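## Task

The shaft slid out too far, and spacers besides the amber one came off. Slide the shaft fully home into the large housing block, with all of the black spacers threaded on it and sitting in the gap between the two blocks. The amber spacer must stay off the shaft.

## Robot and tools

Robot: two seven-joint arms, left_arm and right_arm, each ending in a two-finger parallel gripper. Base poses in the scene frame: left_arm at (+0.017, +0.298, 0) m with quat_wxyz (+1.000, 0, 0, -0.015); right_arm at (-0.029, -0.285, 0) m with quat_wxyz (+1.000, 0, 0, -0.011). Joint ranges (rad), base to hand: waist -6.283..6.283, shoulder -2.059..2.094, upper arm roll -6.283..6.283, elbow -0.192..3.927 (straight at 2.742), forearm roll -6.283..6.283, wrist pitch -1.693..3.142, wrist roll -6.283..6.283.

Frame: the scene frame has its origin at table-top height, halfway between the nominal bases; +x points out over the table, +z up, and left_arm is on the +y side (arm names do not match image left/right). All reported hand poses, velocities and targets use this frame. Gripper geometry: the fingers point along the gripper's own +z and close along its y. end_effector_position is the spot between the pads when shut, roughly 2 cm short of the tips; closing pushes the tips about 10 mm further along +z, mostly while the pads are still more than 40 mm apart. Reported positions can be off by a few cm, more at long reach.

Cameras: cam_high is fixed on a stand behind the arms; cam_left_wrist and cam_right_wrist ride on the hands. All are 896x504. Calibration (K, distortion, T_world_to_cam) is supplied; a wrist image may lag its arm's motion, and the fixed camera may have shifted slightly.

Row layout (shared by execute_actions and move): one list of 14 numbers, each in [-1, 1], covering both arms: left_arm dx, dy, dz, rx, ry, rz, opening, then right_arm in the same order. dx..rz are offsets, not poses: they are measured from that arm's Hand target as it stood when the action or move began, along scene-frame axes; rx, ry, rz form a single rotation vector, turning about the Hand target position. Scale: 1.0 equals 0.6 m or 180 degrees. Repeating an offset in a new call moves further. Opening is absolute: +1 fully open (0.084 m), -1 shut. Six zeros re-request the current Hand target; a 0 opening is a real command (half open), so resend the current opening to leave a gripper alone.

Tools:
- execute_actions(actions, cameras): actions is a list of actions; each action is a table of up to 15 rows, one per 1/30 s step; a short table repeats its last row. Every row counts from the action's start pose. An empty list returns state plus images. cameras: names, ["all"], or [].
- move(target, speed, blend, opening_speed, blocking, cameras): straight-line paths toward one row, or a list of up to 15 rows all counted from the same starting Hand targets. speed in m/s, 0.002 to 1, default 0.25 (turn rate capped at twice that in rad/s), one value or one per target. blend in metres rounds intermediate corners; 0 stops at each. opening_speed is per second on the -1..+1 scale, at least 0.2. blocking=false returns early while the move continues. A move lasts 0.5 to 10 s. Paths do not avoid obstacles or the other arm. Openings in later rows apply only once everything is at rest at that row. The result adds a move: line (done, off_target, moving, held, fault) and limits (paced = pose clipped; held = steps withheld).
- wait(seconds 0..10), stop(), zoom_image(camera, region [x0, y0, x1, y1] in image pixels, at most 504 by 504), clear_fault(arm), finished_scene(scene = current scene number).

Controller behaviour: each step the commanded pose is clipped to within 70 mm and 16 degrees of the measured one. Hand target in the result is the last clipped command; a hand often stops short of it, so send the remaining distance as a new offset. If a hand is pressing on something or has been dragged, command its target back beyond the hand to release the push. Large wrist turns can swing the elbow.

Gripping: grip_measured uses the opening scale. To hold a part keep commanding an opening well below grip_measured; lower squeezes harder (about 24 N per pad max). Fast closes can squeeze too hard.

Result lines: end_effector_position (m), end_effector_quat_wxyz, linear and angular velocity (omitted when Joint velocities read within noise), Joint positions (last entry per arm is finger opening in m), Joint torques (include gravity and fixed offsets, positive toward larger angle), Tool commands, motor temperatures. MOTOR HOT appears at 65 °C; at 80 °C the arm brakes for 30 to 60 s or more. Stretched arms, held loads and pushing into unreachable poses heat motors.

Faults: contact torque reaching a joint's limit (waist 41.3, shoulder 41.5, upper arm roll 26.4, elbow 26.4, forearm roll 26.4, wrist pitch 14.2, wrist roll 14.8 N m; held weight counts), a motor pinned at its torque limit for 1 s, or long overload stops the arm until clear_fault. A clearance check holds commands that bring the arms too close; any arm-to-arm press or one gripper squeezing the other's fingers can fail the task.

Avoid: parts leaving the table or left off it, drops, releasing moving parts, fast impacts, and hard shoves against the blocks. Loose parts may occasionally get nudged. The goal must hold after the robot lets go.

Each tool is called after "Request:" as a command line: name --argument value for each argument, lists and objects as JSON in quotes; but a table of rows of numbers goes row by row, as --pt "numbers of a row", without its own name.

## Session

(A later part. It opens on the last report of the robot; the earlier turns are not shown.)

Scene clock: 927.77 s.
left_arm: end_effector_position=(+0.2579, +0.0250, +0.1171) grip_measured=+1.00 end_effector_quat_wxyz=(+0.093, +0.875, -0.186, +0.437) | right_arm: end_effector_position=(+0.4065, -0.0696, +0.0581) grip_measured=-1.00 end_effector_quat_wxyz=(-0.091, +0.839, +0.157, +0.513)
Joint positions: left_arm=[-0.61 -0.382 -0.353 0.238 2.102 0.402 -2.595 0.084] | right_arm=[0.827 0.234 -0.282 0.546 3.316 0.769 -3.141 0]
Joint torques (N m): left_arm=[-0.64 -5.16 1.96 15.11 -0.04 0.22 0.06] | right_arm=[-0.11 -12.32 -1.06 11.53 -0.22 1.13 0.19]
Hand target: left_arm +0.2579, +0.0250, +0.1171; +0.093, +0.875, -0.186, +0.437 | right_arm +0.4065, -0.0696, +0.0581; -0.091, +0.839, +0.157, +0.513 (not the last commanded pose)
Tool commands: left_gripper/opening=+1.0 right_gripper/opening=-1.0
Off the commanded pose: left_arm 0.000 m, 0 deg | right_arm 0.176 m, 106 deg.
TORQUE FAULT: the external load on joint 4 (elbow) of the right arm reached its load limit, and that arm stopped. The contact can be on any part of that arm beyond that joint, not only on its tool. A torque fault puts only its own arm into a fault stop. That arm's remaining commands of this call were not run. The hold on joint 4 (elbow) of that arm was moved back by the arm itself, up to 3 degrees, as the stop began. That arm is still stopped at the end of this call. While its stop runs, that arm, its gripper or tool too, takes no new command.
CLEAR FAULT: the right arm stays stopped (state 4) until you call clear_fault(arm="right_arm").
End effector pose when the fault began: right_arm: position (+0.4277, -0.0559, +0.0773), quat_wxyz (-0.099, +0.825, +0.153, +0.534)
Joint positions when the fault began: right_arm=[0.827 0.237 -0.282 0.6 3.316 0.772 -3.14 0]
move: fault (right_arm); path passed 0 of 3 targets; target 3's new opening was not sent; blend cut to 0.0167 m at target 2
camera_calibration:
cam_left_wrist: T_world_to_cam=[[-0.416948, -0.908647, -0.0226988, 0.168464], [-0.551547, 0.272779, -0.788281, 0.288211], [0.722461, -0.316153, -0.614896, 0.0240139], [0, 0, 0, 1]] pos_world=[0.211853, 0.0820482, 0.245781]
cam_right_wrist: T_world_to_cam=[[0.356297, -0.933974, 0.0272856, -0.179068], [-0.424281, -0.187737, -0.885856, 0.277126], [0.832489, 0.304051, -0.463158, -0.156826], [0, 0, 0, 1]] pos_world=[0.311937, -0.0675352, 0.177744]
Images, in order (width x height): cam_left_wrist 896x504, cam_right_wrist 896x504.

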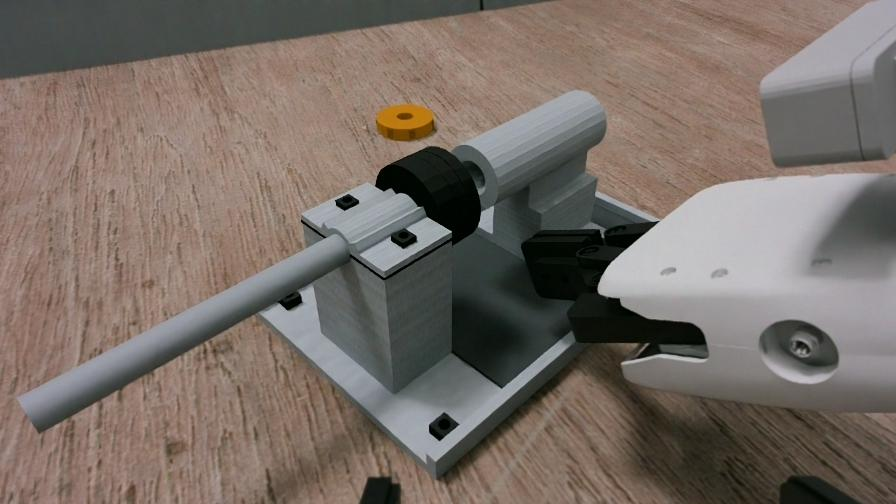

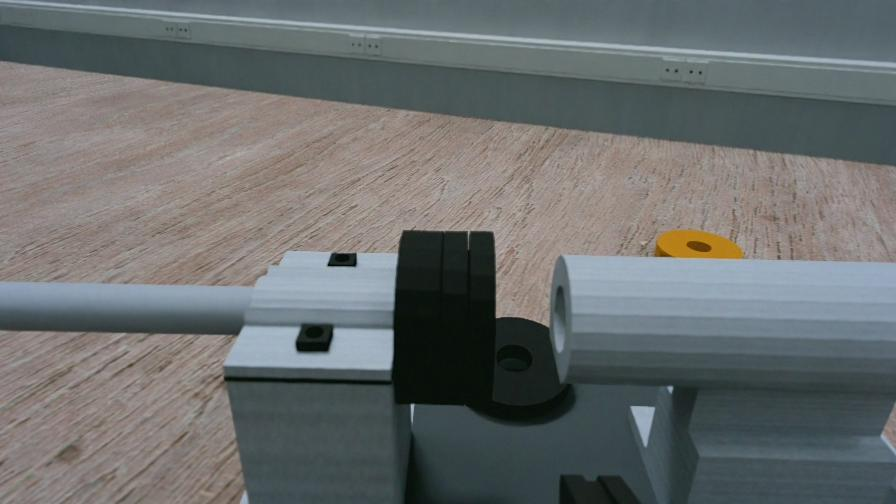

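Request:
clear_fault --arm "right_arm"

Request:
move --pt "0 0 0 0 0 0 1 -0.03 -0.015 0.0 0 0 0 -1" --pt "0 0 0 0 0 0 1 -0.03 -0.015 0.22 0 0 0 -1" --pt "0 0 0 0 0 0 1 0.224 0.0957 0.18 -0.3674 0.1644 0.4392 -1" --pt "0 0 0 0 0 0 1 0.224 0.0957 0.136 -0.3674 0.1644 0.4392 1" --blend '[0,0.03,0,0]' --speed 0.3 --cameras '["cam_left_wrist","cam_right_wrist"]'

Request:
zoom_image --camera "cam_right_wrist" --region '[150, 180, 550, 504]'

Scene clock: 937.17 s.
left_arm: end_effector_position=(+0.2579, +0.0250, +0.1171) grip_measured=+1.00 end_effector_quat_wxyz=(+0.093, +0.875, -0.186, +0.437) | right_arm: end_effector_position=(+0.4065, -0.0696, +0.0582) grip_measured=-1.00 end_effector_quat_wxyz=(-0.091, +0.839, +0.157, +0.513)
Joint positions: left_arm=[-0.61 -0.382 -0.353 0.238 2.102 0.402 -2.595 0.084] | right_arm=[0.827 0.234 -0.282 0.546 3.316 0.769 -3.141 0]
Joint torques (N m): left_arm=[-0.5 -5.31 1.9 15.16 -0.06 0.19 0.06] | right_arm=[-0.1 -12.39 -1.15 11.67 -0.2 1.13 0.14]
Hand target: left_arm +0.2579, +0.0250, +0.1171; +0.093, +0.875, -0.186, +0.437 | right_arm +0.4065, -0.0696, +0.0582; -0.091, +0.839, +0.157, +0.513 (not the last commanded pose)
Tool commands: left_gripper/opening=+1.0 right_gripper/opening=-1.0
Off the commanded pose: left_arm 0.000 m, 0 deg | right_arm 0.176 m, 106 deg.
TORQUE FAULT, CONTINUED: the right arm's stop, for the torque fault of joint 4 (elbow) that an earlier result reported, is over. The call counts as one of the actions that you can send in this scene. The hold on joint 4 (elbow) of that arm was moved back by the arm itself, up to 3 degrees, as the stop began. That arm's target is now where it stood when the stop ended, not its last command. That arm's gripper keeps its grip as last carried out, and that arm accepts commands again: back off and push less far.
CLEAR FAULT: your call cleared the right arm's torque fault. If a joint's load stays at its limit, that arm stops again at once.

Scene clock: 944.10 s.
left_arm: end_effector_position=(+0.2579, +0.0250, +0.1171) grip_measured=+1.00 end_effector_quat_wxyz=(+0.093, +0.875, -0.186, +0.437) | right_arm: end_effector_position=(+0.5401, -0.0126, +0.1396) grip_measured=+1.00 end_effector_quat_wxyz=(+0.090, +0.556, +0.820, +0.105)
Joint positions: left_arm=[-0.61 -0.382 -0.353 0.238 2.102 0.402 -2.595 0.084] | right_arm=[0.36 1.237 0.897 2.705 2.198 -1.364 -4.408 0.084]
Joint torques (N m): left_arm=[-0.54 -5.21 1.9 15.2 0 0.19 0.06] | right_arm=[-0.49 -25.23 3.38 10.4 -0.51 -1.22 0.29]
Hand target: left_arm +0.2579, +0.0250, +0.1171; +0.093, +0.875, -0.186, +0.437 | right_arm +0.5409, -0.0122, +0.1398; +0.023, +0.564, +0.825, -0.014
Off the commanded pose: left_arm 0.000 m, 0 deg | right_arm 0.001 m, 16 deg.
elbow stopped short (right arm): the move would have taken joint 4 (elbow) straighter than the controller allows.
move: off_target (right_arm); target 4's new opening was sent with right_arm's hand 0.001 m and 16 deg from that target; limits=paced
camera_calibration:
cam_left_wrist: T_world_to_cam=[[-0.416948, -0.908647, -0.0226988, 0.168464], [-0.551547, 0.272779, -0.788281, 0.288211], [0.722461, -0.316153, -0.614896, 0.0240139], [0, 0, 0, 1]] pos_world=[0.211853, 0.0820482, 0.245781]
cam_right_wrist: T_world_to_cam=[[0.883266, 0.376034, 0.280073, -0.479012], [0.37955, -0.924135, 0.0437836, -0.156528], [0.275289, 0.0676289, -0.95898, 0.119578], [0, 0, 0, 1]] pos_world=[0.449587, 0.0273843, 0.255684]
Images, in order (width x height): cam_left_wrist 896x504, cam_right_wrist 896x504.

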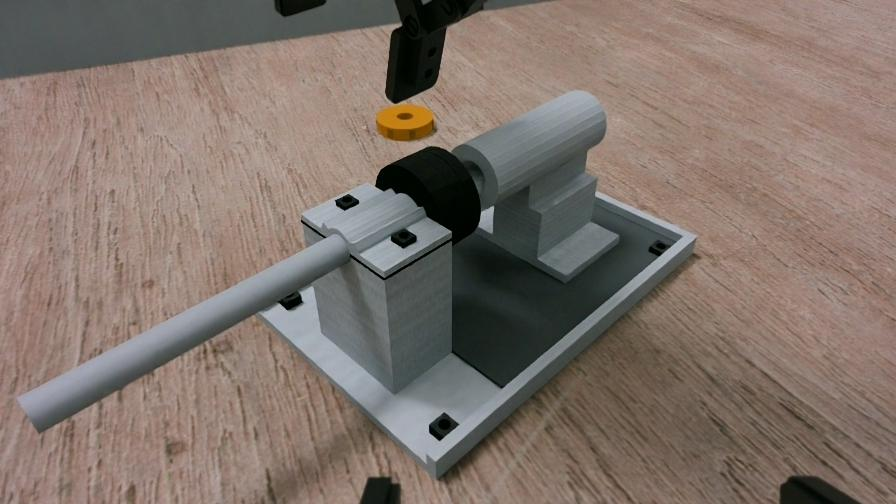

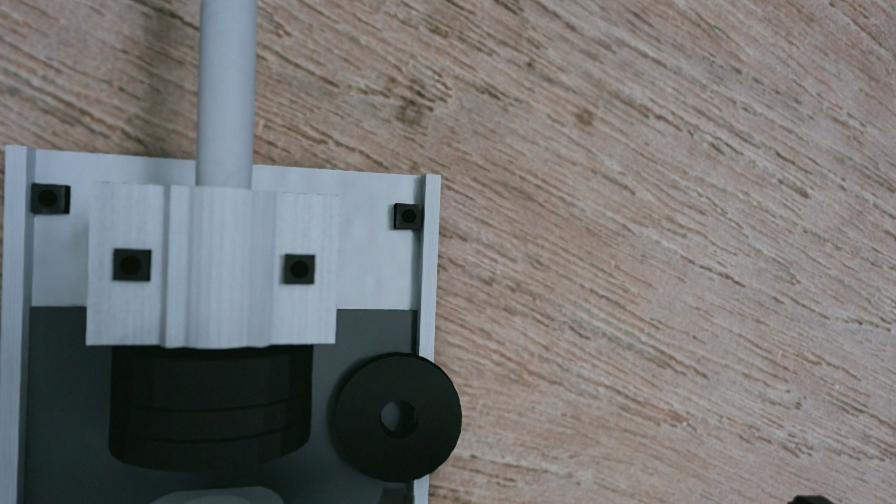

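Scaled by 1.260 from the camera's 896x504 image, which has a finer 1280x720 frame.

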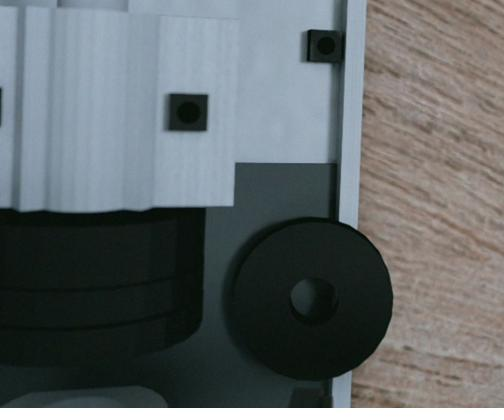

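Request:
move --target '[0,0,0,0,0,0,1,-0.0305,-0.0248,-0.083,0.0906,0.1833,0.4801,0.6]' --cameras '["all"]'

Scene clock: 994.57 s.
left_arm: end_effector_position=(+0.2579, +0.0250, +0.1171) grip_measured=+1.00 end_effector_quat_wxyz=(+0.093, +0.875, -0.186, +0.437) | right_arm: end_effector_position=(+0.5217, -0.0275, +0.0899) grip_measured=+0.60 end_effector_quat_wxyz=(+0.063, -0.162, +0.983, +0.051)
Joint positions: left_arm=[-0.61 -0.382 -0.353 0.238 2.102 0.402 -2.595 0.084] | right_arm=[0.256 1.403 1.397 2.685 1.826 -1.485 -5.926 0.069]
Joint torques (N m): left_arm=[-0.48 -5.1 1.85 15.12 -0.07 0.11 0.02] | right_arm=[1.35 -25.35 4.98 3.68 -0.26 -1.53 -0.12]
Hand target: left_arm +0.2579, +0.0250, +0.1171; +0.093, +0.875, -0.186, +0.437 | right_arm +0.5226, -0.0271, +0.0900; -0.072, -0.167, +0.983, +0.016
Off the commanded pose: left_arm 0.000 m, 0 deg | right_arm 0.001 m, 39 deg; orientation clipped.
move: off_target (right_arm); limits=paced
camera_calibration:
cam_left_wrist: T_world_to_cam=[[-0.416948, -0.908647, -0.0226988, 0.168464], [-0.551547, 0.272779, -0.788281, 0.288211], [0.722461, -0.316153, -0.614896, 0.0240139], [0, 0, 0, 1]] pos_world=[0.211853, 0.0820482, 0.245781]
cam_right_wrist: T_world_to_cam=[[-0.342699, 0.935565, 0.0853002, 0.229191], [0.932751, 0.328032, 0.149568, -0.424754], [0.111949, 0.130821, -0.985065, 0.167195], [0, 0, 0, 1]] pos_world=[0.456016, -0.0969625, 0.208677]

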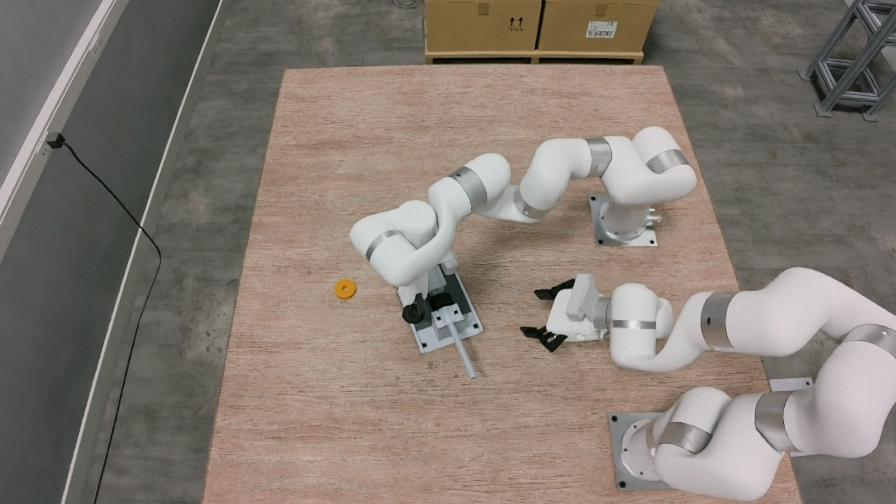

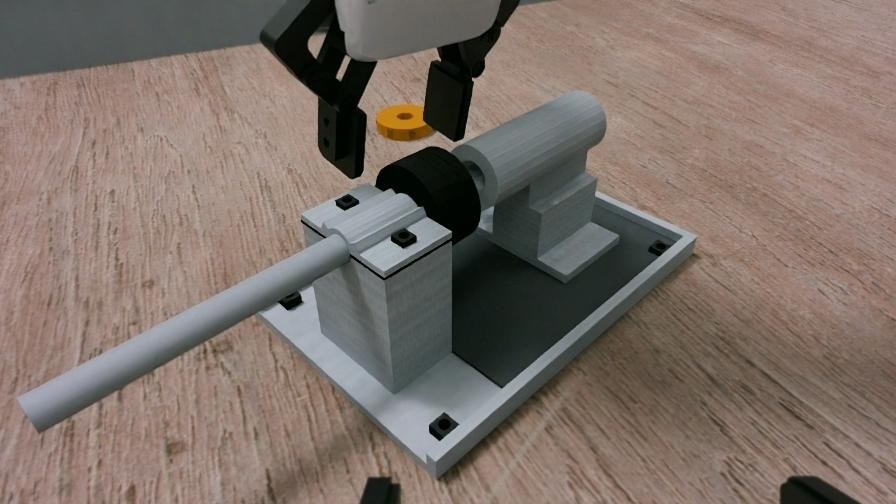

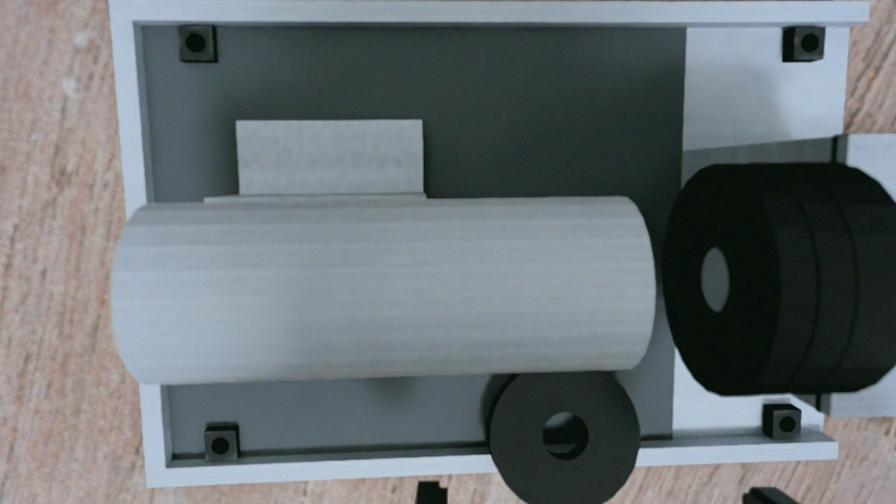

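Request:
move --target '[0,0,0,0,0,0,1,0.0047,0.0018,-0.0783,0.0364,-0.0815,-0.0062,0.6]' --speed 0.12 --cameras '["cam_left_wrist","cam_right_wrist"]'

Request:
zoom_image --camera "cam_left_wrist" --region '[300, 60, 550, 260]'

Scene clock: 1027.90 s.
left_arm: end_effector_position=(+0.2579, +0.0250, +0.1171) grip_measured=+1.00 end_effector_quat_wxyz=(+0.093, +0.875, -0.186, +0.437) | right_arm: end_effector_position=(+0.5256, -0.0259, +0.0430) grip_measured=+0.60 end_effector_quat_wxyz=(+0.063, -0.162, +0.983, +0.051)
Joint positions: left_arm=[-0.61 -0.382 -0.353 0.238 2.102 0.402 -2.595 0.084] | right_arm=[0.256 1.472 1.373 2.681 1.818 -1.412 -5.929 0.069]
Joint torques (N m): left_arm=[-0.53 -5.18 1.99 15.09 -0.07 0.19 0.03] | right_arm=[-0.52 -26.35 4.35 3.06 0.12 -1.17 0.22]
Hand target: left_arm +0.2579, +0.0250, +0.1171; +0.093, +0.875, -0.186, +0.437 | right_arm +0.5255, -0.0260, +0.0430; +0.064, -0.162, +0.983, +0.052
Off the commanded pose: left_arm 0.000 m, 0 deg | right_arm 0.000 m, 0 deg.
move: done
camera_calibration:
cam_left_wrist: T_world_to_cam=[[-0.416948, -0.908647, -0.0226988, 0.168464], [-0.551547, 0.272779, -0.788281, 0.288211], [0.722461, -0.316153, -0.614896, 0.0240139], [0, 0, 0, 1]] pos_world=[0.211853, 0.0820482, 0.245781]
cam_right_wrist: T_world_to_cam=[[-0.34279, 0.935427, 0.0864375, 0.233005], [0.932789, 0.328023, 0.14935, -0.421946], [0.111353, 0.131824, -0.984999, 0.120709], [0, 0, 0, 1]] pos_world=[0.460017, -0.0954634, 0.161776]
Images, in order (width x height): cam_left_wrist 896x504, cam_right_wrist 896x504.

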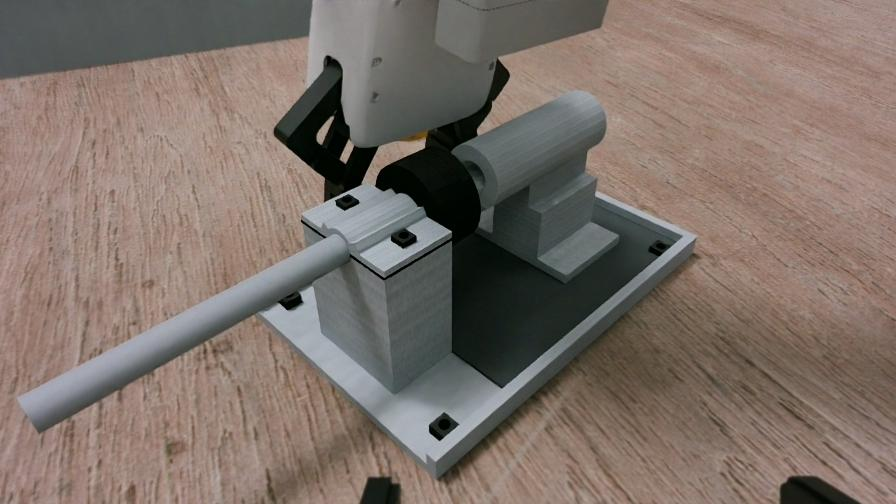

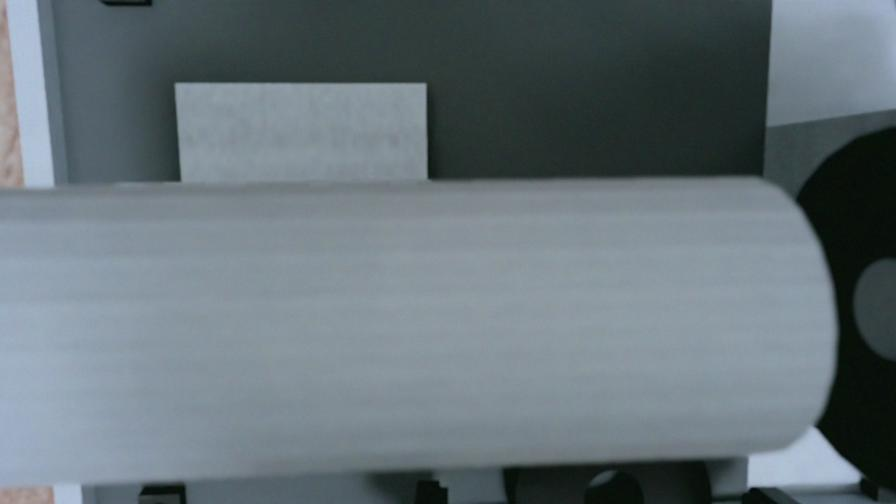

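Scaled by 2.016 from the camera's 896x504 image, which has a finer 1280x720 frame.

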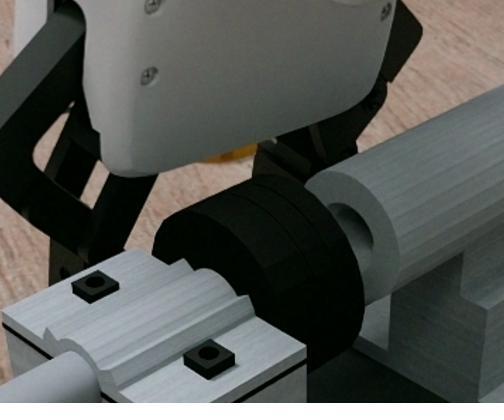

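Request:
move --target '[0,0,0,0,0,0,1,-0.0023,0.0062,-0.0142,0,0,0,0.6]' --speed 0.06 --cameras '["cam_right_wrist"]'

Scene clock: 1033.30 s.
left_arm: end_effector_position=(+0.2579, +0.0250, +0.1171) grip_measured=+1.00 end_effector_quat_wxyz=(+0.093, +0.875, -0.186, +0.437) | right_arm: end_effector_position=(+0.5243, -0.0222, +0.0345) grip_measured=+0.60 end_effector_quat_wxyz=(+0.063, -0.162, +0.983, +0.051)
Joint positions: left_arm=[-0.61 -0.382 -0.353 0.238 2.102 0.402 -2.595 0.084] | right_arm=[0.26 1.482 1.362 2.675 1.822 -1.397 -5.92 0.069]
Joint torques (N m): left_arm=[-0.47 -5.37 1.92 15.22 -0.04 0.21 0.04] | right_arm=[0.05 -25.29 4.41 2.86 -0.06 -0.94 0.3]
Hand target: left_arm +0.2579, +0.0250, +0.1171; +0.093, +0.875, -0.186, +0.437 | right_arm +0.5241, -0.0223, +0.0345; +0.064, -0.162, +0.983, +0.052
Off the commanded pose: left_arm 0.000 m, 0 deg | right_arm 0.000 m, 0 deg.
move: done
camera_calibration:
cam_right_wrist: T_world_to_cam=[[-0.342715, 0.935456, 0.086424, 0.229829], [0.932876, 0.328022, 0.148807, -0.420742], [0.110853, 0.131621, -0.985082, 0.112304], [0, 0, 0, 1]] pos_world=[0.458817, -0.0917632, 0.153375]
Images, in order (width x height): cam_right_wrist 896x504.

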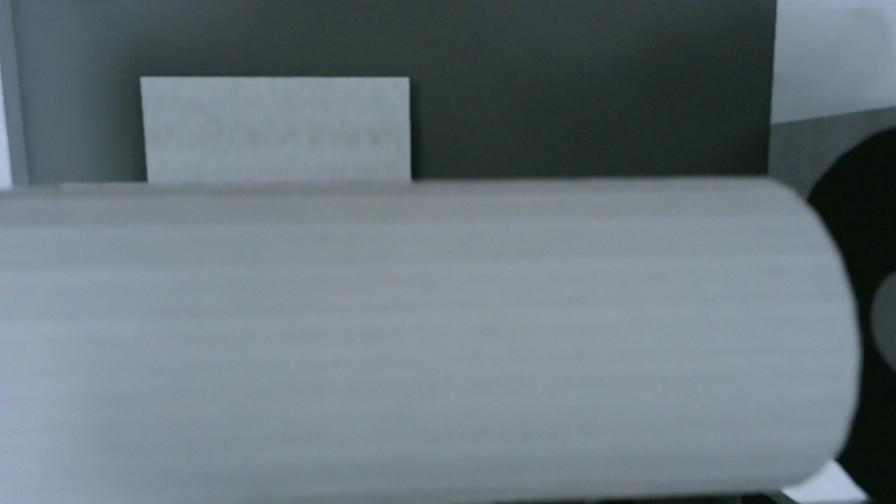

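Close gently.

Request:
move --target '[0,0,0,0,0,0,1,0,0,0,0,0,0,0.0]' --opening_speed 0.4

Scene clock: 1037.83 s.
left_arm: end_effector_position=(+0.2579, +0.0250, +0.1171) grip_measured=+1.00 end_effector_quat_wxyz=(+0.093, +0.875, -0.186, +0.437) | right_arm: end_effector_position=(+0.5246, -0.0221, +0.0356) grip_measured=+0.11 end_effector_quat_wxyz=(+0.063, -0.162, +0.983, +0.051)
Joint positions: left_arm=[-0.61 -0.382 -0.353 0.238 2.102 0.402 -2.595 0.084] | right_arm=[0.26 1.48 1.362 2.675 1.823 -1.397 -5.919 0.049]
Joint torques (N m): left_arm=[-0.65 -5.14 1.92 15.15 -0.11 0.23 0.03] | right_arm=[15.78 -1.76 5.49 -9.23 5.12 6.03 0.06]
Hand target: left_arm +0.2579, +0.0250, +0.1171; +0.093, +0.875, -0.186, +0.437 | right_arm +0.5243, -0.0222, +0.0345; +0.063, -0.162, +0.983, +0.051
Off the commanded pose: left_arm 0.000 m, 0 deg | right_arm 0.001 m, 0 deg.
move: done

Request:
move --pt "0 0 0 0 0 0 1 0 0 0.003 0 0 0 -0.4" --pt "0 0 0 0 0 0 1 0.006 0.002 0.22 0 0 0 -0.4" --speed 0.12 --cameras '["all"]'

Request:
zoom_image --camera "cam_left_wrist" --region '[250, 0, 550, 240]'

Scene clock: 1046.50 s.
left_arm: end_effector_position=(+0.2579, +0.0250, +0.1171) grip_measured=+1.00 end_effector_quat_wxyz=(+0.093, +0.875, -0.186, +0.437) | right_arm: end_effector_position=(+0.5270, -0.0213, +0.1663) grip_measured=+0.09 end_effector_quat_wxyz=(+0.104, -0.160, +0.980, +0.062)
Joint positions: left_arm=[-0.61 -0.382 -0.353 0.238 2.102 0.402 -2.595 0.084] | right_arm=[0.256 1.29 1.461 2.685 1.794 -1.531 -5.91 0.048]
Joint torques (N m): left_arm=[-0.69 -5.12 1.93 15.16 -0.08 0.22 0] | right_arm=[-0.48 -24.8 4.8 2.17 -0.37 -1.37 0.28]
Hand target: left_arm +0.2579, +0.0250, +0.1171; +0.093, +0.875, -0.186, +0.437 | right_arm +0.5279, -0.0210, +0.1665; +0.063, -0.162, +0.983, +0.051
Off the commanded pose: left_arm 0.000 m, 0 deg | right_arm 0.001 m, 5 deg.
move: off_target (right_arm)
camera_calibration:
cam_left_wrist: T_world_to_cam=[[-0.416948, -0.908647, -0.0226988, 0.168464], [-0.551547, 0.272779, -0.788281, 0.288211], [0.722461, -0.316153, -0.614896, 0.0240139], [0, 0, 0, 1]] pos_world=[0.211853, 0.0820482, 0.245781]
cam_right_wrist: T_world_to_cam=[[-0.344431, 0.934194, 0.0929942, 0.218347], [0.919795, 0.315958, 0.232698, -0.450438], [0.188003, 0.165684, -0.968093, 0.198873], [0, 0, 0, 1]] pos_world=[0.452127, -0.0946088, 0.277038]

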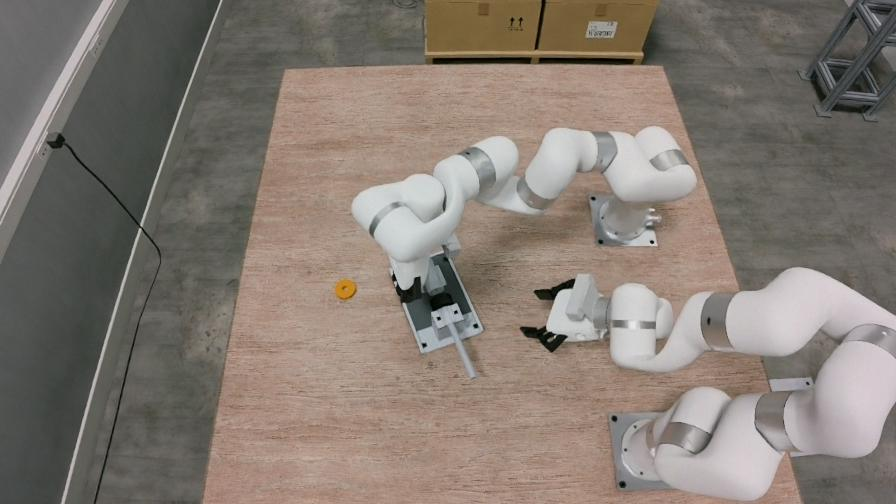

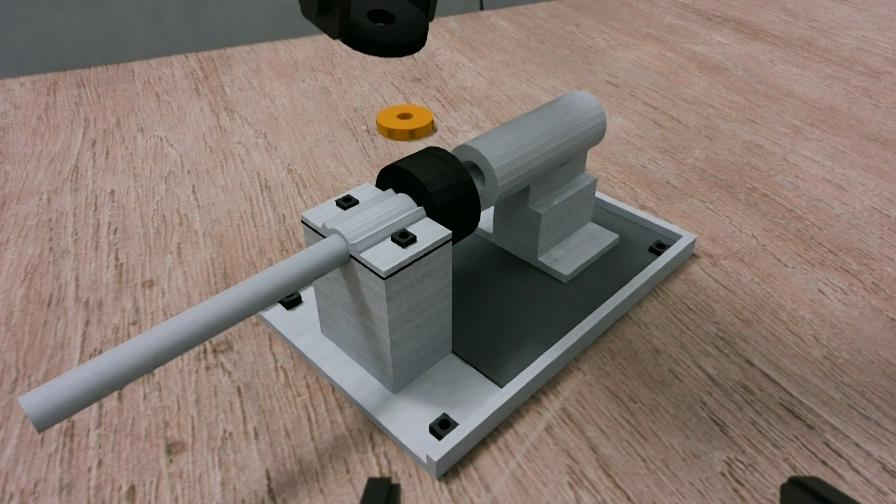

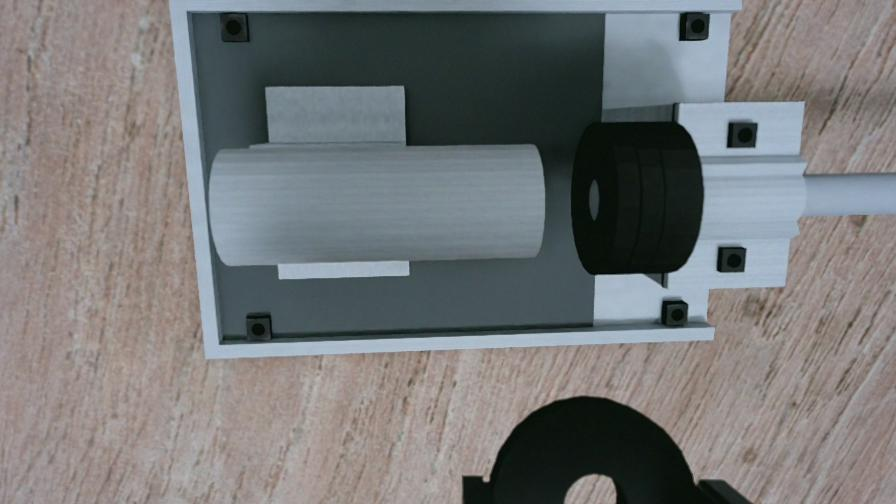

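Scaled by 1.680 from the camera's 896x504 image, which has a finer 1280x720 frame.

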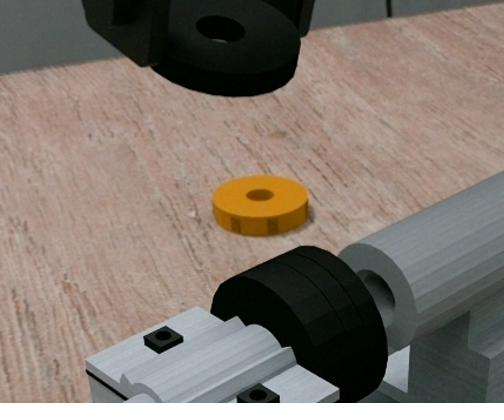

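Request:
move --pt "0 0 0 0 0 0 1 -0.213 -0.298 0.09 0 0 0 -0.4" --pt "0 0 0 0 0 0 1 -0.213 -0.298 -0.20 0 0 0 -0.4" --blend '[0.03,0]' --speed 0.18 --cameras '["cam_high","cam_right_wrist"]'

Scene clock: 1070.17 s.
left_arm: end_effector_position=(+0.2579, +0.0250, +0.1171) grip_measured=+1.00 end_effector_quat_wxyz=(+0.093, +0.875, -0.186, +0.437) | right_arm: end_effector_position=(+0.4001, -0.1998, +0.0465) grip_measured=+0.09 end_effector_quat_wxyz=(+0.063, -0.162, +0.983, +0.051)
Joint positions: left_arm=[-0.61 -0.382 -0.353 0.238 2.102 0.402 -2.595 0.084] | right_arm=[-0.678 0.894 1.231 1.163 2.11 -0.902 -5.587 0.048]
Joint torques (N m): left_arm=[-0.6 -5.14 1.9 15.19 0.01 0.23 0.06] | right_arm=[1.31 -14.64 10.05 10.28 -0.43 -1.2 0.3]
Hand target: left_arm +0.2579, +0.0250, +0.1171; +0.093, +0.875, -0.186, +0.437 | right_arm +0.4001, -0.1998, +0.0465; +0.063, -0.162, +0.983, +0.051
Off the commanded pose: left_arm 0.000 m, 0 deg | right_arm 0.000 m, 0 deg.
move: done
camera_calibration:
cam_right_wrist: T_world_to_cam=[[-0.34272, 0.935457, 0.0863892, 0.352371], [0.932863, 0.328019, 0.148899, -0.24842], [0.110952, 0.13162, -0.985072, 0.161234], [0, 0, 0, 1]] pos_world=[0.334617, -0.269363, 0.165376]
Images, in order (width x height): cam_high 896x504, cam_right_wrist 896x504.

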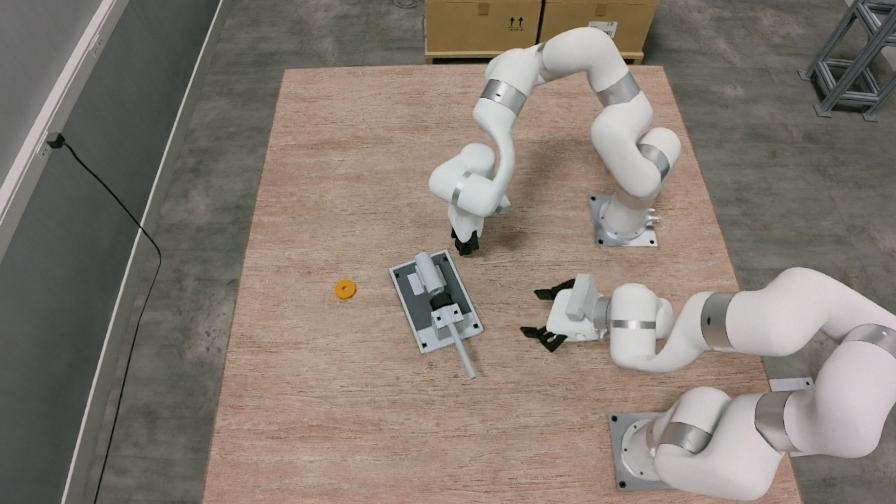

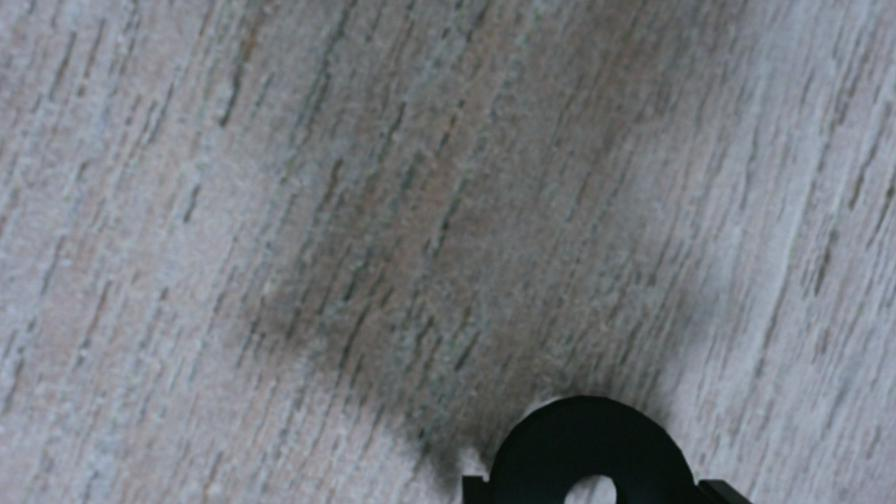

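Request:
move --pt "0 0 0 0 0 0 1 -0.06 -0.02 0 0 0 0 -0.4" --pt "0 0 0 0 0 0 1 -0.06 -0.02 -0.033 0 0 0 -0.4" --speed 0.08 --cameras '["cam_right_wrist"]'

Scene clock: 1082.67 s.
left_arm: end_effector_position=(+0.2579, +0.0250, +0.1171) grip_measured=+1.00 end_effector_quat_wxyz=(+0.093, +0.875, -0.186, +0.437) | right_arm: end_effector_position=(+0.3641, -0.2117, +0.0267) grip_measured=+0.09 end_effector_quat_wxyz=(+0.063, -0.162, +0.983, +0.051)
Joint positions: left_arm=[-0.61 -0.382 -0.353 0.238 2.102 0.402 -2.595 0.084] | right_arm=[-0.751 0.82 1.225 0.982 2.08 -0.788 -5.514 0.048]
Joint torques (N m): left_arm=[-0.4 -5.27 1.98 15.1 0.05 0.18 -0.02] | right_arm=[0.69 -12.67 8.16 8.45 -0.37 -1.46 0.21]
Hand target: left_arm +0.2579, +0.0250, +0.1171; +0.093, +0.875, -0.186, +0.437 | right_arm +0.3641, -0.2118, +0.0267; +0.063, -0.162, +0.983, +0.051
Off the commanded pose: left_arm 0.000 m, 0 deg | right_arm 0.000 m, 0 deg.
move: done
camera_calibration:
cam_right_wrist: T_world_to_cam=[[-0.34272, 0.935457, 0.0863892, 0.352969], [0.932863, 0.328019, 0.148899, -0.207952], [0.110952, 0.13162, -0.985072, 0.147303], [0, 0, 0, 1]] pos_world=[0.298617, -0.281363, 0.145576]
Images, in order (width x height): cam_right_wrist 896x504.

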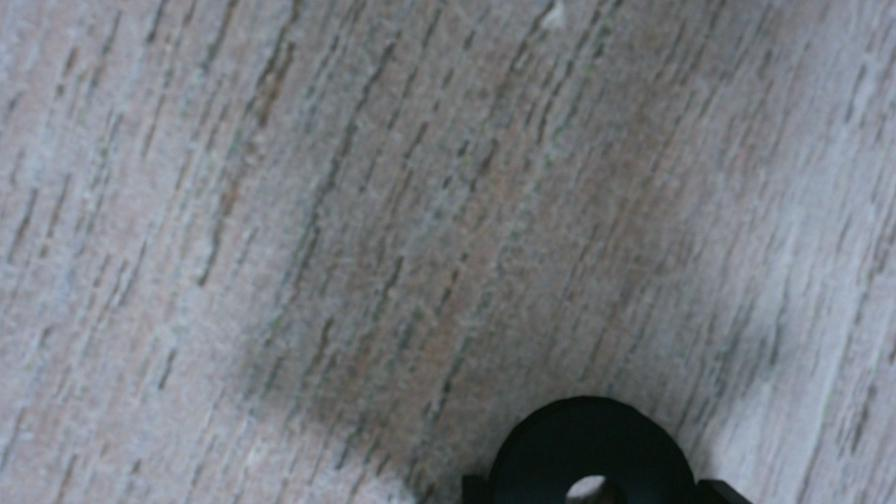

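Request:
move --target '[0,0,0,0,0,0,1,0,0,-0.0055,0,0,0,-0.4]' --speed 0.03

Request:
move --target '[0,0,0,0,0,0,1,0,0,-0.003,0,0,0,-0.4]' --speed 0.03

Scene clock: 1088.00 s.
left_arm: end_effector_position=(+0.2579, +0.0250, +0.1171) grip_measured=+1.00 end_effector_quat_wxyz=(+0.093, +0.875, -0.186, +0.437) | right_arm: end_effector_position=(+0.3641, -0.2118, +0.0236) grip_measured=+0.09 end_effector_quat_wxyz=(+0.063, -0.162, +0.983, +0.051)
Joint positions: left_arm=[-0.61 -0.382 -0.353 0.238 2.102 0.402 -2.595 0.084] | right_arm=[-0.744 0.822 1.216 0.98 2.073 -0.782 -5.508 0.048]
Joint torques (N m): left_arm=[-0.6 -5.1 1.93 15.11 -0.18 0.17 0.06] | right_arm=[-0.89 -5.55 0.03 4.45 -2.18 2.68 -0.05]
Hand target: left_arm +0.2579, +0.0250, +0.1171; +0.093, +0.875, -0.186, +0.437 | right_arm +0.3641, -0.2118, +0.0234; +0.063, -0.162, +0.983, +0.051
Off the commanded pose: left_arm 0.000 m, 0 deg | right_arm 0.000 m, 0 deg.
move: done

Scene clock: 1088.97 s.
left_arm: end_effector_position=(+0.2579, +0.0250, +0.1171) grip_measured=+1.00 end_effector_quat_wxyz=(+0.093, +0.875, -0.186, +0.437) | right_arm: end_effector_position=(+0.3673, -0.1913, +0.0350) grip_measured=+0.09 end_effector_quat_wxyz=(+0.077, -0.180, +0.979, +0.063)
Joint positions: left_arm=[-0.61 -0.382 -0.353 0.238 2.102 0.402 -2.595 0.084] | right_arm=[-0.741 0.824 1.265 0.979 2.068 -0.781 -5.504 0.048]
Joint torques (N m): left_arm=[-0.56 -5.28 2.04 15.1 -0.11 0.14 0.02] | right_arm=[-0.36 -12.69 9.76 9.42 -0.46 -1.15 -0.13]
Hand target: left_arm +0.2579, +0.0250, +0.1171; +0.093, +0.875, -0.186, +0.437 | right_arm +0.3673, -0.1913, +0.0350; +0.077, -0.180, +0.979, +0.063 (not the last commanded pose)
Tool commands: left_gripper/opening=+1.0 right_gripper/opening=-0.4
Off the commanded pose: left_arm 0.000 m, 0 deg | right_arm 0.025 m, 3 deg.
TORQUE FAULT: the external load on joint 3 (upper arm roll) of the right arm reached its load limit, and that arm stopped. The contact can be on any part of that arm beyond that joint, not only on its tool. A torque fault puts only its own arm into a fault stop. That arm's remaining commands of this call were not run. The hold on joint 3 (upper arm roll) of that arm was moved back by the arm itself, up to 3 degrees, as the stop began. That arm is still stopped at the end of this call. While its stop runs, that arm, its gripper or tool too, takes no new command.
CLEAR FAULT: the right arm stays stopped (state 4) until you call clear_fault(arm="right_arm").
End effector pose when the fault began: right_arm: position (+0.3640, -0.2119, +0.0222), quat_wxyz (+0.062, -0.163, +0.983, +0.050)
Joint positions when the fault began: right_arm=[-0.742 0.824 1.213 0.979 2.068 -0.781 -5.504 0.048]
move: fault (right_arm)

Request:
clear_fault --arm "right_arm"

Request:
move --target '[0,0,0,0,0,0,1,0,0,-0.0165,0,0,0,-0.4]' --speed 0.05

Request:
move --target '[0,0,0,0,0,0,1,0,0,0,0,0,0,0.5]' --opening_speed 0.5

Request:
move --target '[0,0,0,0,0,0,1,-0.03,-0.01,0.17,0,0,0,0.8]' --speed 0.12 --cameras '["all"]'

Scene clock: 1096.73 s.
left_arm: end_effector_position=(+0.2579, +0.0250, +0.1171) grip_measured=+1.00 end_effector_quat_wxyz=(+0.093, +0.875, -0.186, +0.437) | right_arm: end_effector_position=(+0.3673, -0.1913, +0.0350) grip_measured=+0.09 end_effector_quat_wxyz=(+0.077, -0.180, +0.979, +0.063)
Joint positions: left_arm=[-0.61 -0.382 -0.353 0.238 2.102 0.402 -2.595 0.084] | right_arm=[-0.741 0.824 1.265 0.979 2.068 -0.781 -5.504 0.048]
Joint torques (N m): left_arm=[-0.62 -5.19 1.89 15.16 -0.12 0.21 0.05] | right_arm=[-0.26 -12.73 9.73 9.46 -0.48 -1.22 -0.13]
Hand target: left_arm +0.2579, +0.0250, +0.1171; +0.093, +0.875, -0.186, +0.437 | right_arm +0.3673, -0.1913, +0.0350; +0.077, -0.180, +0.979, +0.063 (not the last commanded pose)
Tool commands: left_gripper/opening=+1.0 right_gripper/opening=-0.4
Off the commanded pose: left_arm 0.000 m, 0 deg | right_arm 0.025 m, 3 deg.
TORQUE FAULT, CONTINUED: the right arm's stop, for the torque fault of joint 3 (upper arm roll) that an earlier result reported, is over. The call counts as one of the actions that you can send in this scene. The hold on joint 3 (upper arm roll) of that arm was moved back by the arm itself, up to 3 degrees, as the stop began. That arm's target is now where it stood when the stop ended, not its last command. That arm's gripper keeps its grip as last carried out, and that arm accepts commands again: back off and push less far.
CLEAR FAULT: your call cleared the right arm's torque fault. If a joint's load stays at its limit, that arm stops again at once.

Scene clock: 1097.50 s.
left_arm: end_effector_position=(+0.2579, +0.0250, +0.1171) grip_measured=+1.00 end_effector_quat_wxyz=(+0.093, +0.875, -0.186, +0.437) | right_arm: end_effector_position=(+0.3673, -0.1913, +0.0252) grip_measured=+0.09 end_effector_quat_wxyz=(+0.077, -0.180, +0.979, +0.063)
Joint positions: left_arm=[-0.61 -0.382 -0.353 0.238 2.102 0.402 -2.595 0.084] | right_arm=[-0.723 0.83 1.237 0.972 2.044 -0.76 -5.485 0.048]
Joint torques (N m): left_arm=[-0.6 -5.2 1.88 15.16 -0.12 0.18 0.02] | right_arm=[0.82 -11.07 6.35 7.66 -1.05 -0.17 0.12]
Hand target: left_arm +0.2579, +0.0250, +0.1171; +0.093, +0.875, -0.186, +0.437 | right_arm +0.3673, -0.1913, +0.0251; +0.077, -0.180, +0.979, +0.063
Off the commanded pose: left_arm 0.000 m, 0 deg | right_arm 0.000 m, 0 deg.
move: done

Scene clock: 1099.53 s.
left_arm: end_effector_position=(+0.2579, +0.0250, +0.1171) grip_measured=+1.00 end_effector_quat_wxyz=(+0.093, +0.875, -0.186, +0.437) | right_arm: end_effector_position=(+0.3673, -0.1913, +0.0251) grip_measured=+0.49 end_effector_quat_wxyz=(+0.077, -0.180, +0.979, +0.063)
Joint positions: left_arm=[-0.61 -0.382 -0.353 0.238 2.102 0.402 -2.595 0.084] | right_arm=[-0.723 0.83 1.237 0.972 2.044 -0.76 -5.485 0.065]
Joint torques (N m): left_arm=[-0.66 -5.26 1.86 15.21 -0.06 0.15 0.02] | right_arm=[0.83 -13.83 9.92 9.95 -0.28 -1.42 0.01]
Hand target: left_arm +0.2579, +0.0250, +0.1171; +0.093, +0.875, -0.186, +0.437 | right_arm +0.3673, -0.1913, +0.0251; +0.077, -0.180, +0.979, +0.063
Off the commanded pose: left_arm 0.000 m, 0 deg | right_arm 0.000 m, 0 deg.
move: done

Scene clock: 1100.83 s.
left_arm: end_effector_position=(+0.2579, +0.0250, +0.1171) grip_measured=+1.00 end_effector_quat_wxyz=(+0.093, +0.875, -0.186, +0.437) | right_arm: end_effector_position=(+0.3493, -0.1973, +0.1271) grip_measured=+0.80 end_effector_quat_wxyz=(+0.077, -0.180, +0.979, +0.063)
Joint positions: left_arm=[-0.61 -0.382 -0.353 0.238 2.102 0.402 -2.595 0.084] | right_arm=[-0.952 0.743 1.548 1 2.276 -0.95 -5.64 0.077]
Joint torques (N m): left_arm=[-0.51 -5.15 1.85 15.1 -0.19 0.2 0.01] | right_arm=[-0.62 -10.67 9.76 12.14 -0.1 -1.49 -0.17]
Hand target: left_arm +0.2579, +0.0250, +0.1171; +0.093, +0.875, -0.186, +0.437 | right_arm +0.3493, -0.1973, +0.1271; +0.077, -0.180, +0.979, +0.063
Off the commanded pose: left_arm 0.000 m, 0 deg | right_arm 0.000 m, 0 deg.
move: done
camera_calibration:
cam_left_wrist: T_world_to_cam=[[-0.416948, -0.908647, -0.0226988, 0.168464], [-0.551547, 0.272779, -0.788281, 0.288211], [0.722461, -0.316153, -0.614896, 0.0240139], [0, 0, 0, 1]] pos_world=[0.211853, 0.0820482, 0.245781]
cam_right_wrist: T_world_to_cam=[[-0.378684, 0.920019, 0.10081, 0.333325], [0.91616, 0.357165, 0.181893, -0.206407], [0.131339, 0.161237, -0.978137, 0.243779], [0, 0, 0, 1]] pos_world=[0.283309, -0.272251, 0.24239]

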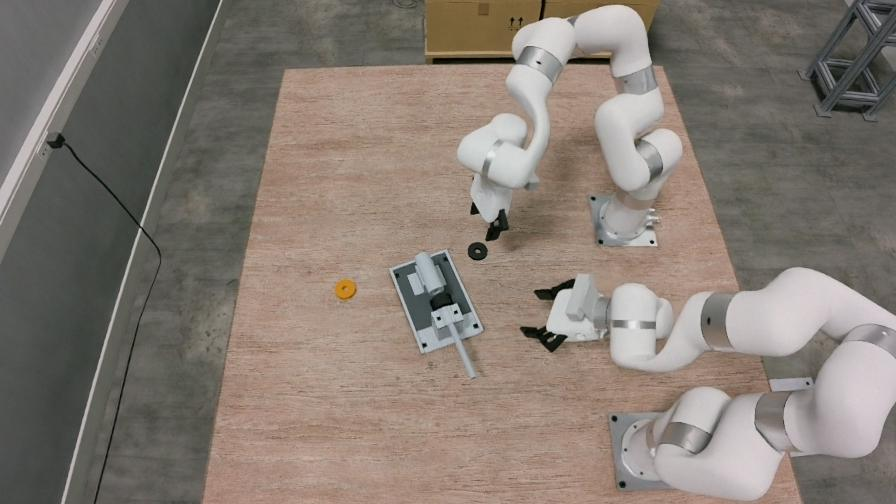

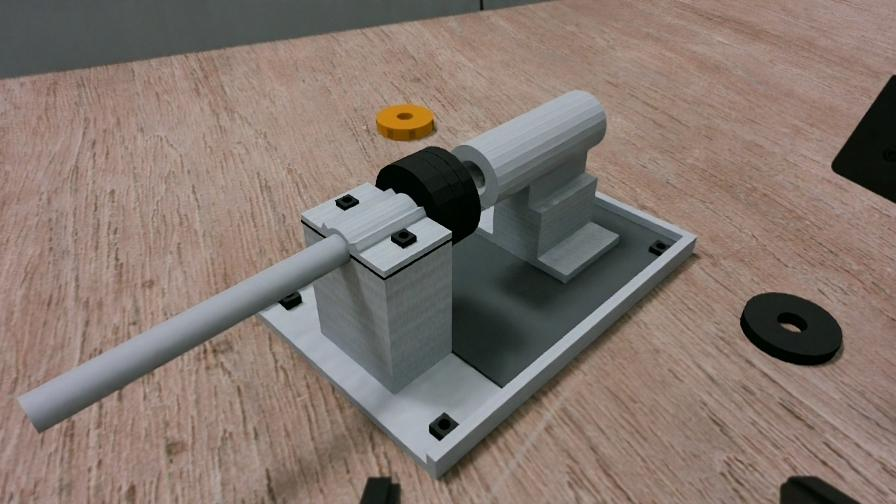

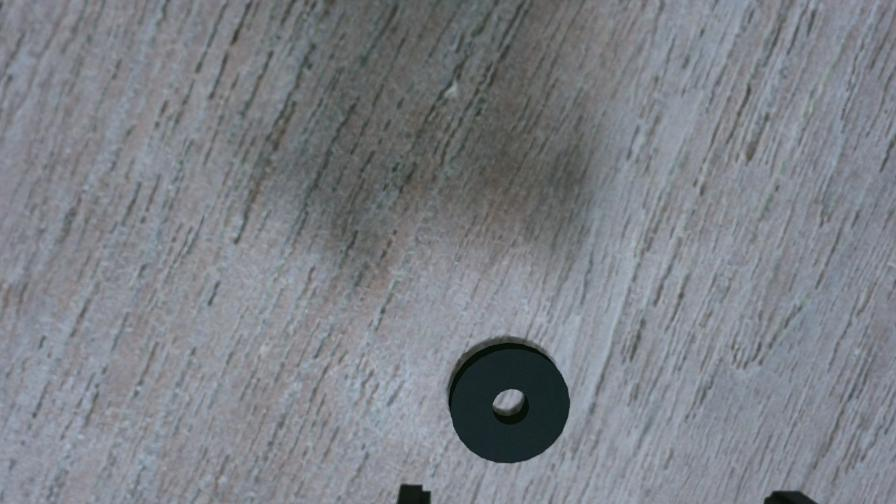

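Request:
move --pt "0 0.2 0.15 0 0 0 -1 0.0 0 0.2 0 0 -0.5 0.8" --pt "0.19 0.3067 0.1 0 0 -0.2504 -1 0 0 0.2 0 0 -0.5 0.8" --pt "0.19 0.3067 0.003 0 0 -0.2504 -1 0 0 0.2 0 0 -0.5 0.8" --blend '[0.04,0.03,0]' --speed 0.3 --cameras '["all"]'

Scene clock: 1143.33 s.
left_arm: end_effector_position=(+0.3719, +0.2090, +0.1189) grip_measured=-1.00 end_effector_quat_wxyz=(+0.254, +0.737, -0.507, +0.368) | right_arm: end_effector_position=(+0.3493, -0.1973, +0.2471) grip_measured=+0.80 end_effector_quat_wxyz=(+0.099, +0.565, +0.819, -0.010)
Joint positions: left_arm=[-1.666 -0.767 2.017 0.794 2.64 -0.536 -1.052 0] | right_arm=[-0.675 0.299 1.275 1.298 2.628 -1.191 -4.331 0.077]
Joint torques (N m): left_arm=[-0.58 10.17 -9.58 7.38 -1.24 -1.4 -0.14] | right_arm=[1.22 -9 3.87 16.18 -0.74 -1.57 0.23]
Hand target: left_arm +0.3719, +0.2090, +0.1189; +0.254, +0.737, -0.507, +0.368 | right_arm +0.3493, -0.1973, +0.2471; +0.099, +0.565, +0.819, -0.010
Off the commanded pose: left_arm 0.000 m, 0 deg | right_arm 0.000 m, 0 deg.
move: done; blend cut to 0.0291 m at target 2
camera_calibration:
cam_left_wrist: T_world_to_cam=[[-0.937764, -0.346528, -0.0227329, 0.459419], [-0.196379, 0.583148, -0.788272, 0.105369], [0.286415, -0.734749, -0.614907, 0.250571], [0, 0, 0, 1]] pos_world=[0.379752, 0.281863, 0.247581]
cam_right_wrist: T_world_to_cam=[[0.920019, 0.378684, 0.10081, -0.239214], [0.357165, -0.91616, 0.181893, -0.284204], [0.161237, -0.131339, -0.978137, 0.292986], [0, 0, 0, 1]] pos_world=[0.274349, -0.131309, 0.36239]

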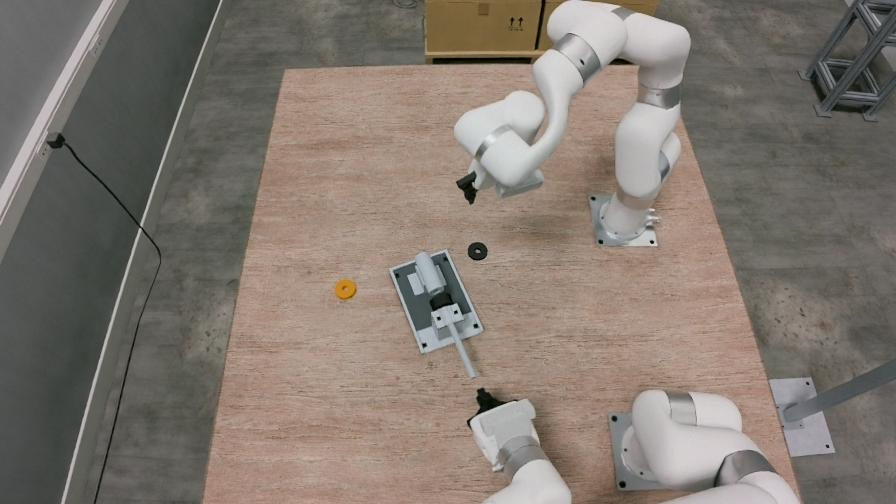

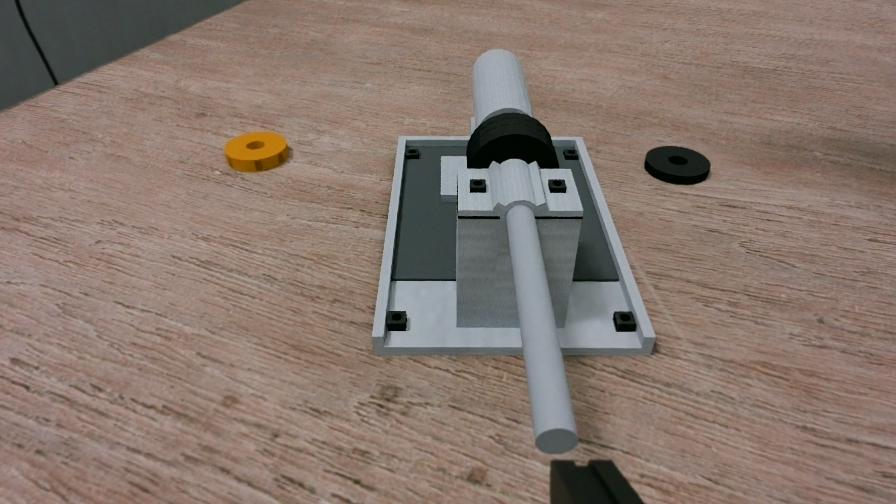

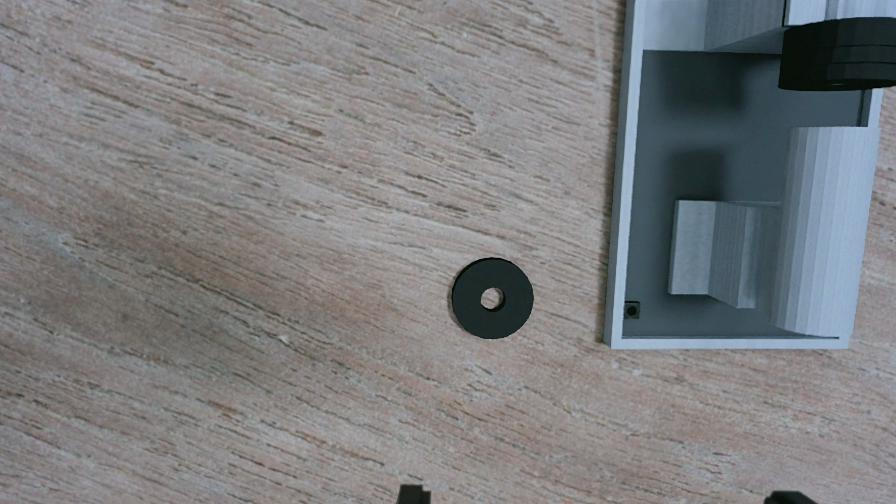

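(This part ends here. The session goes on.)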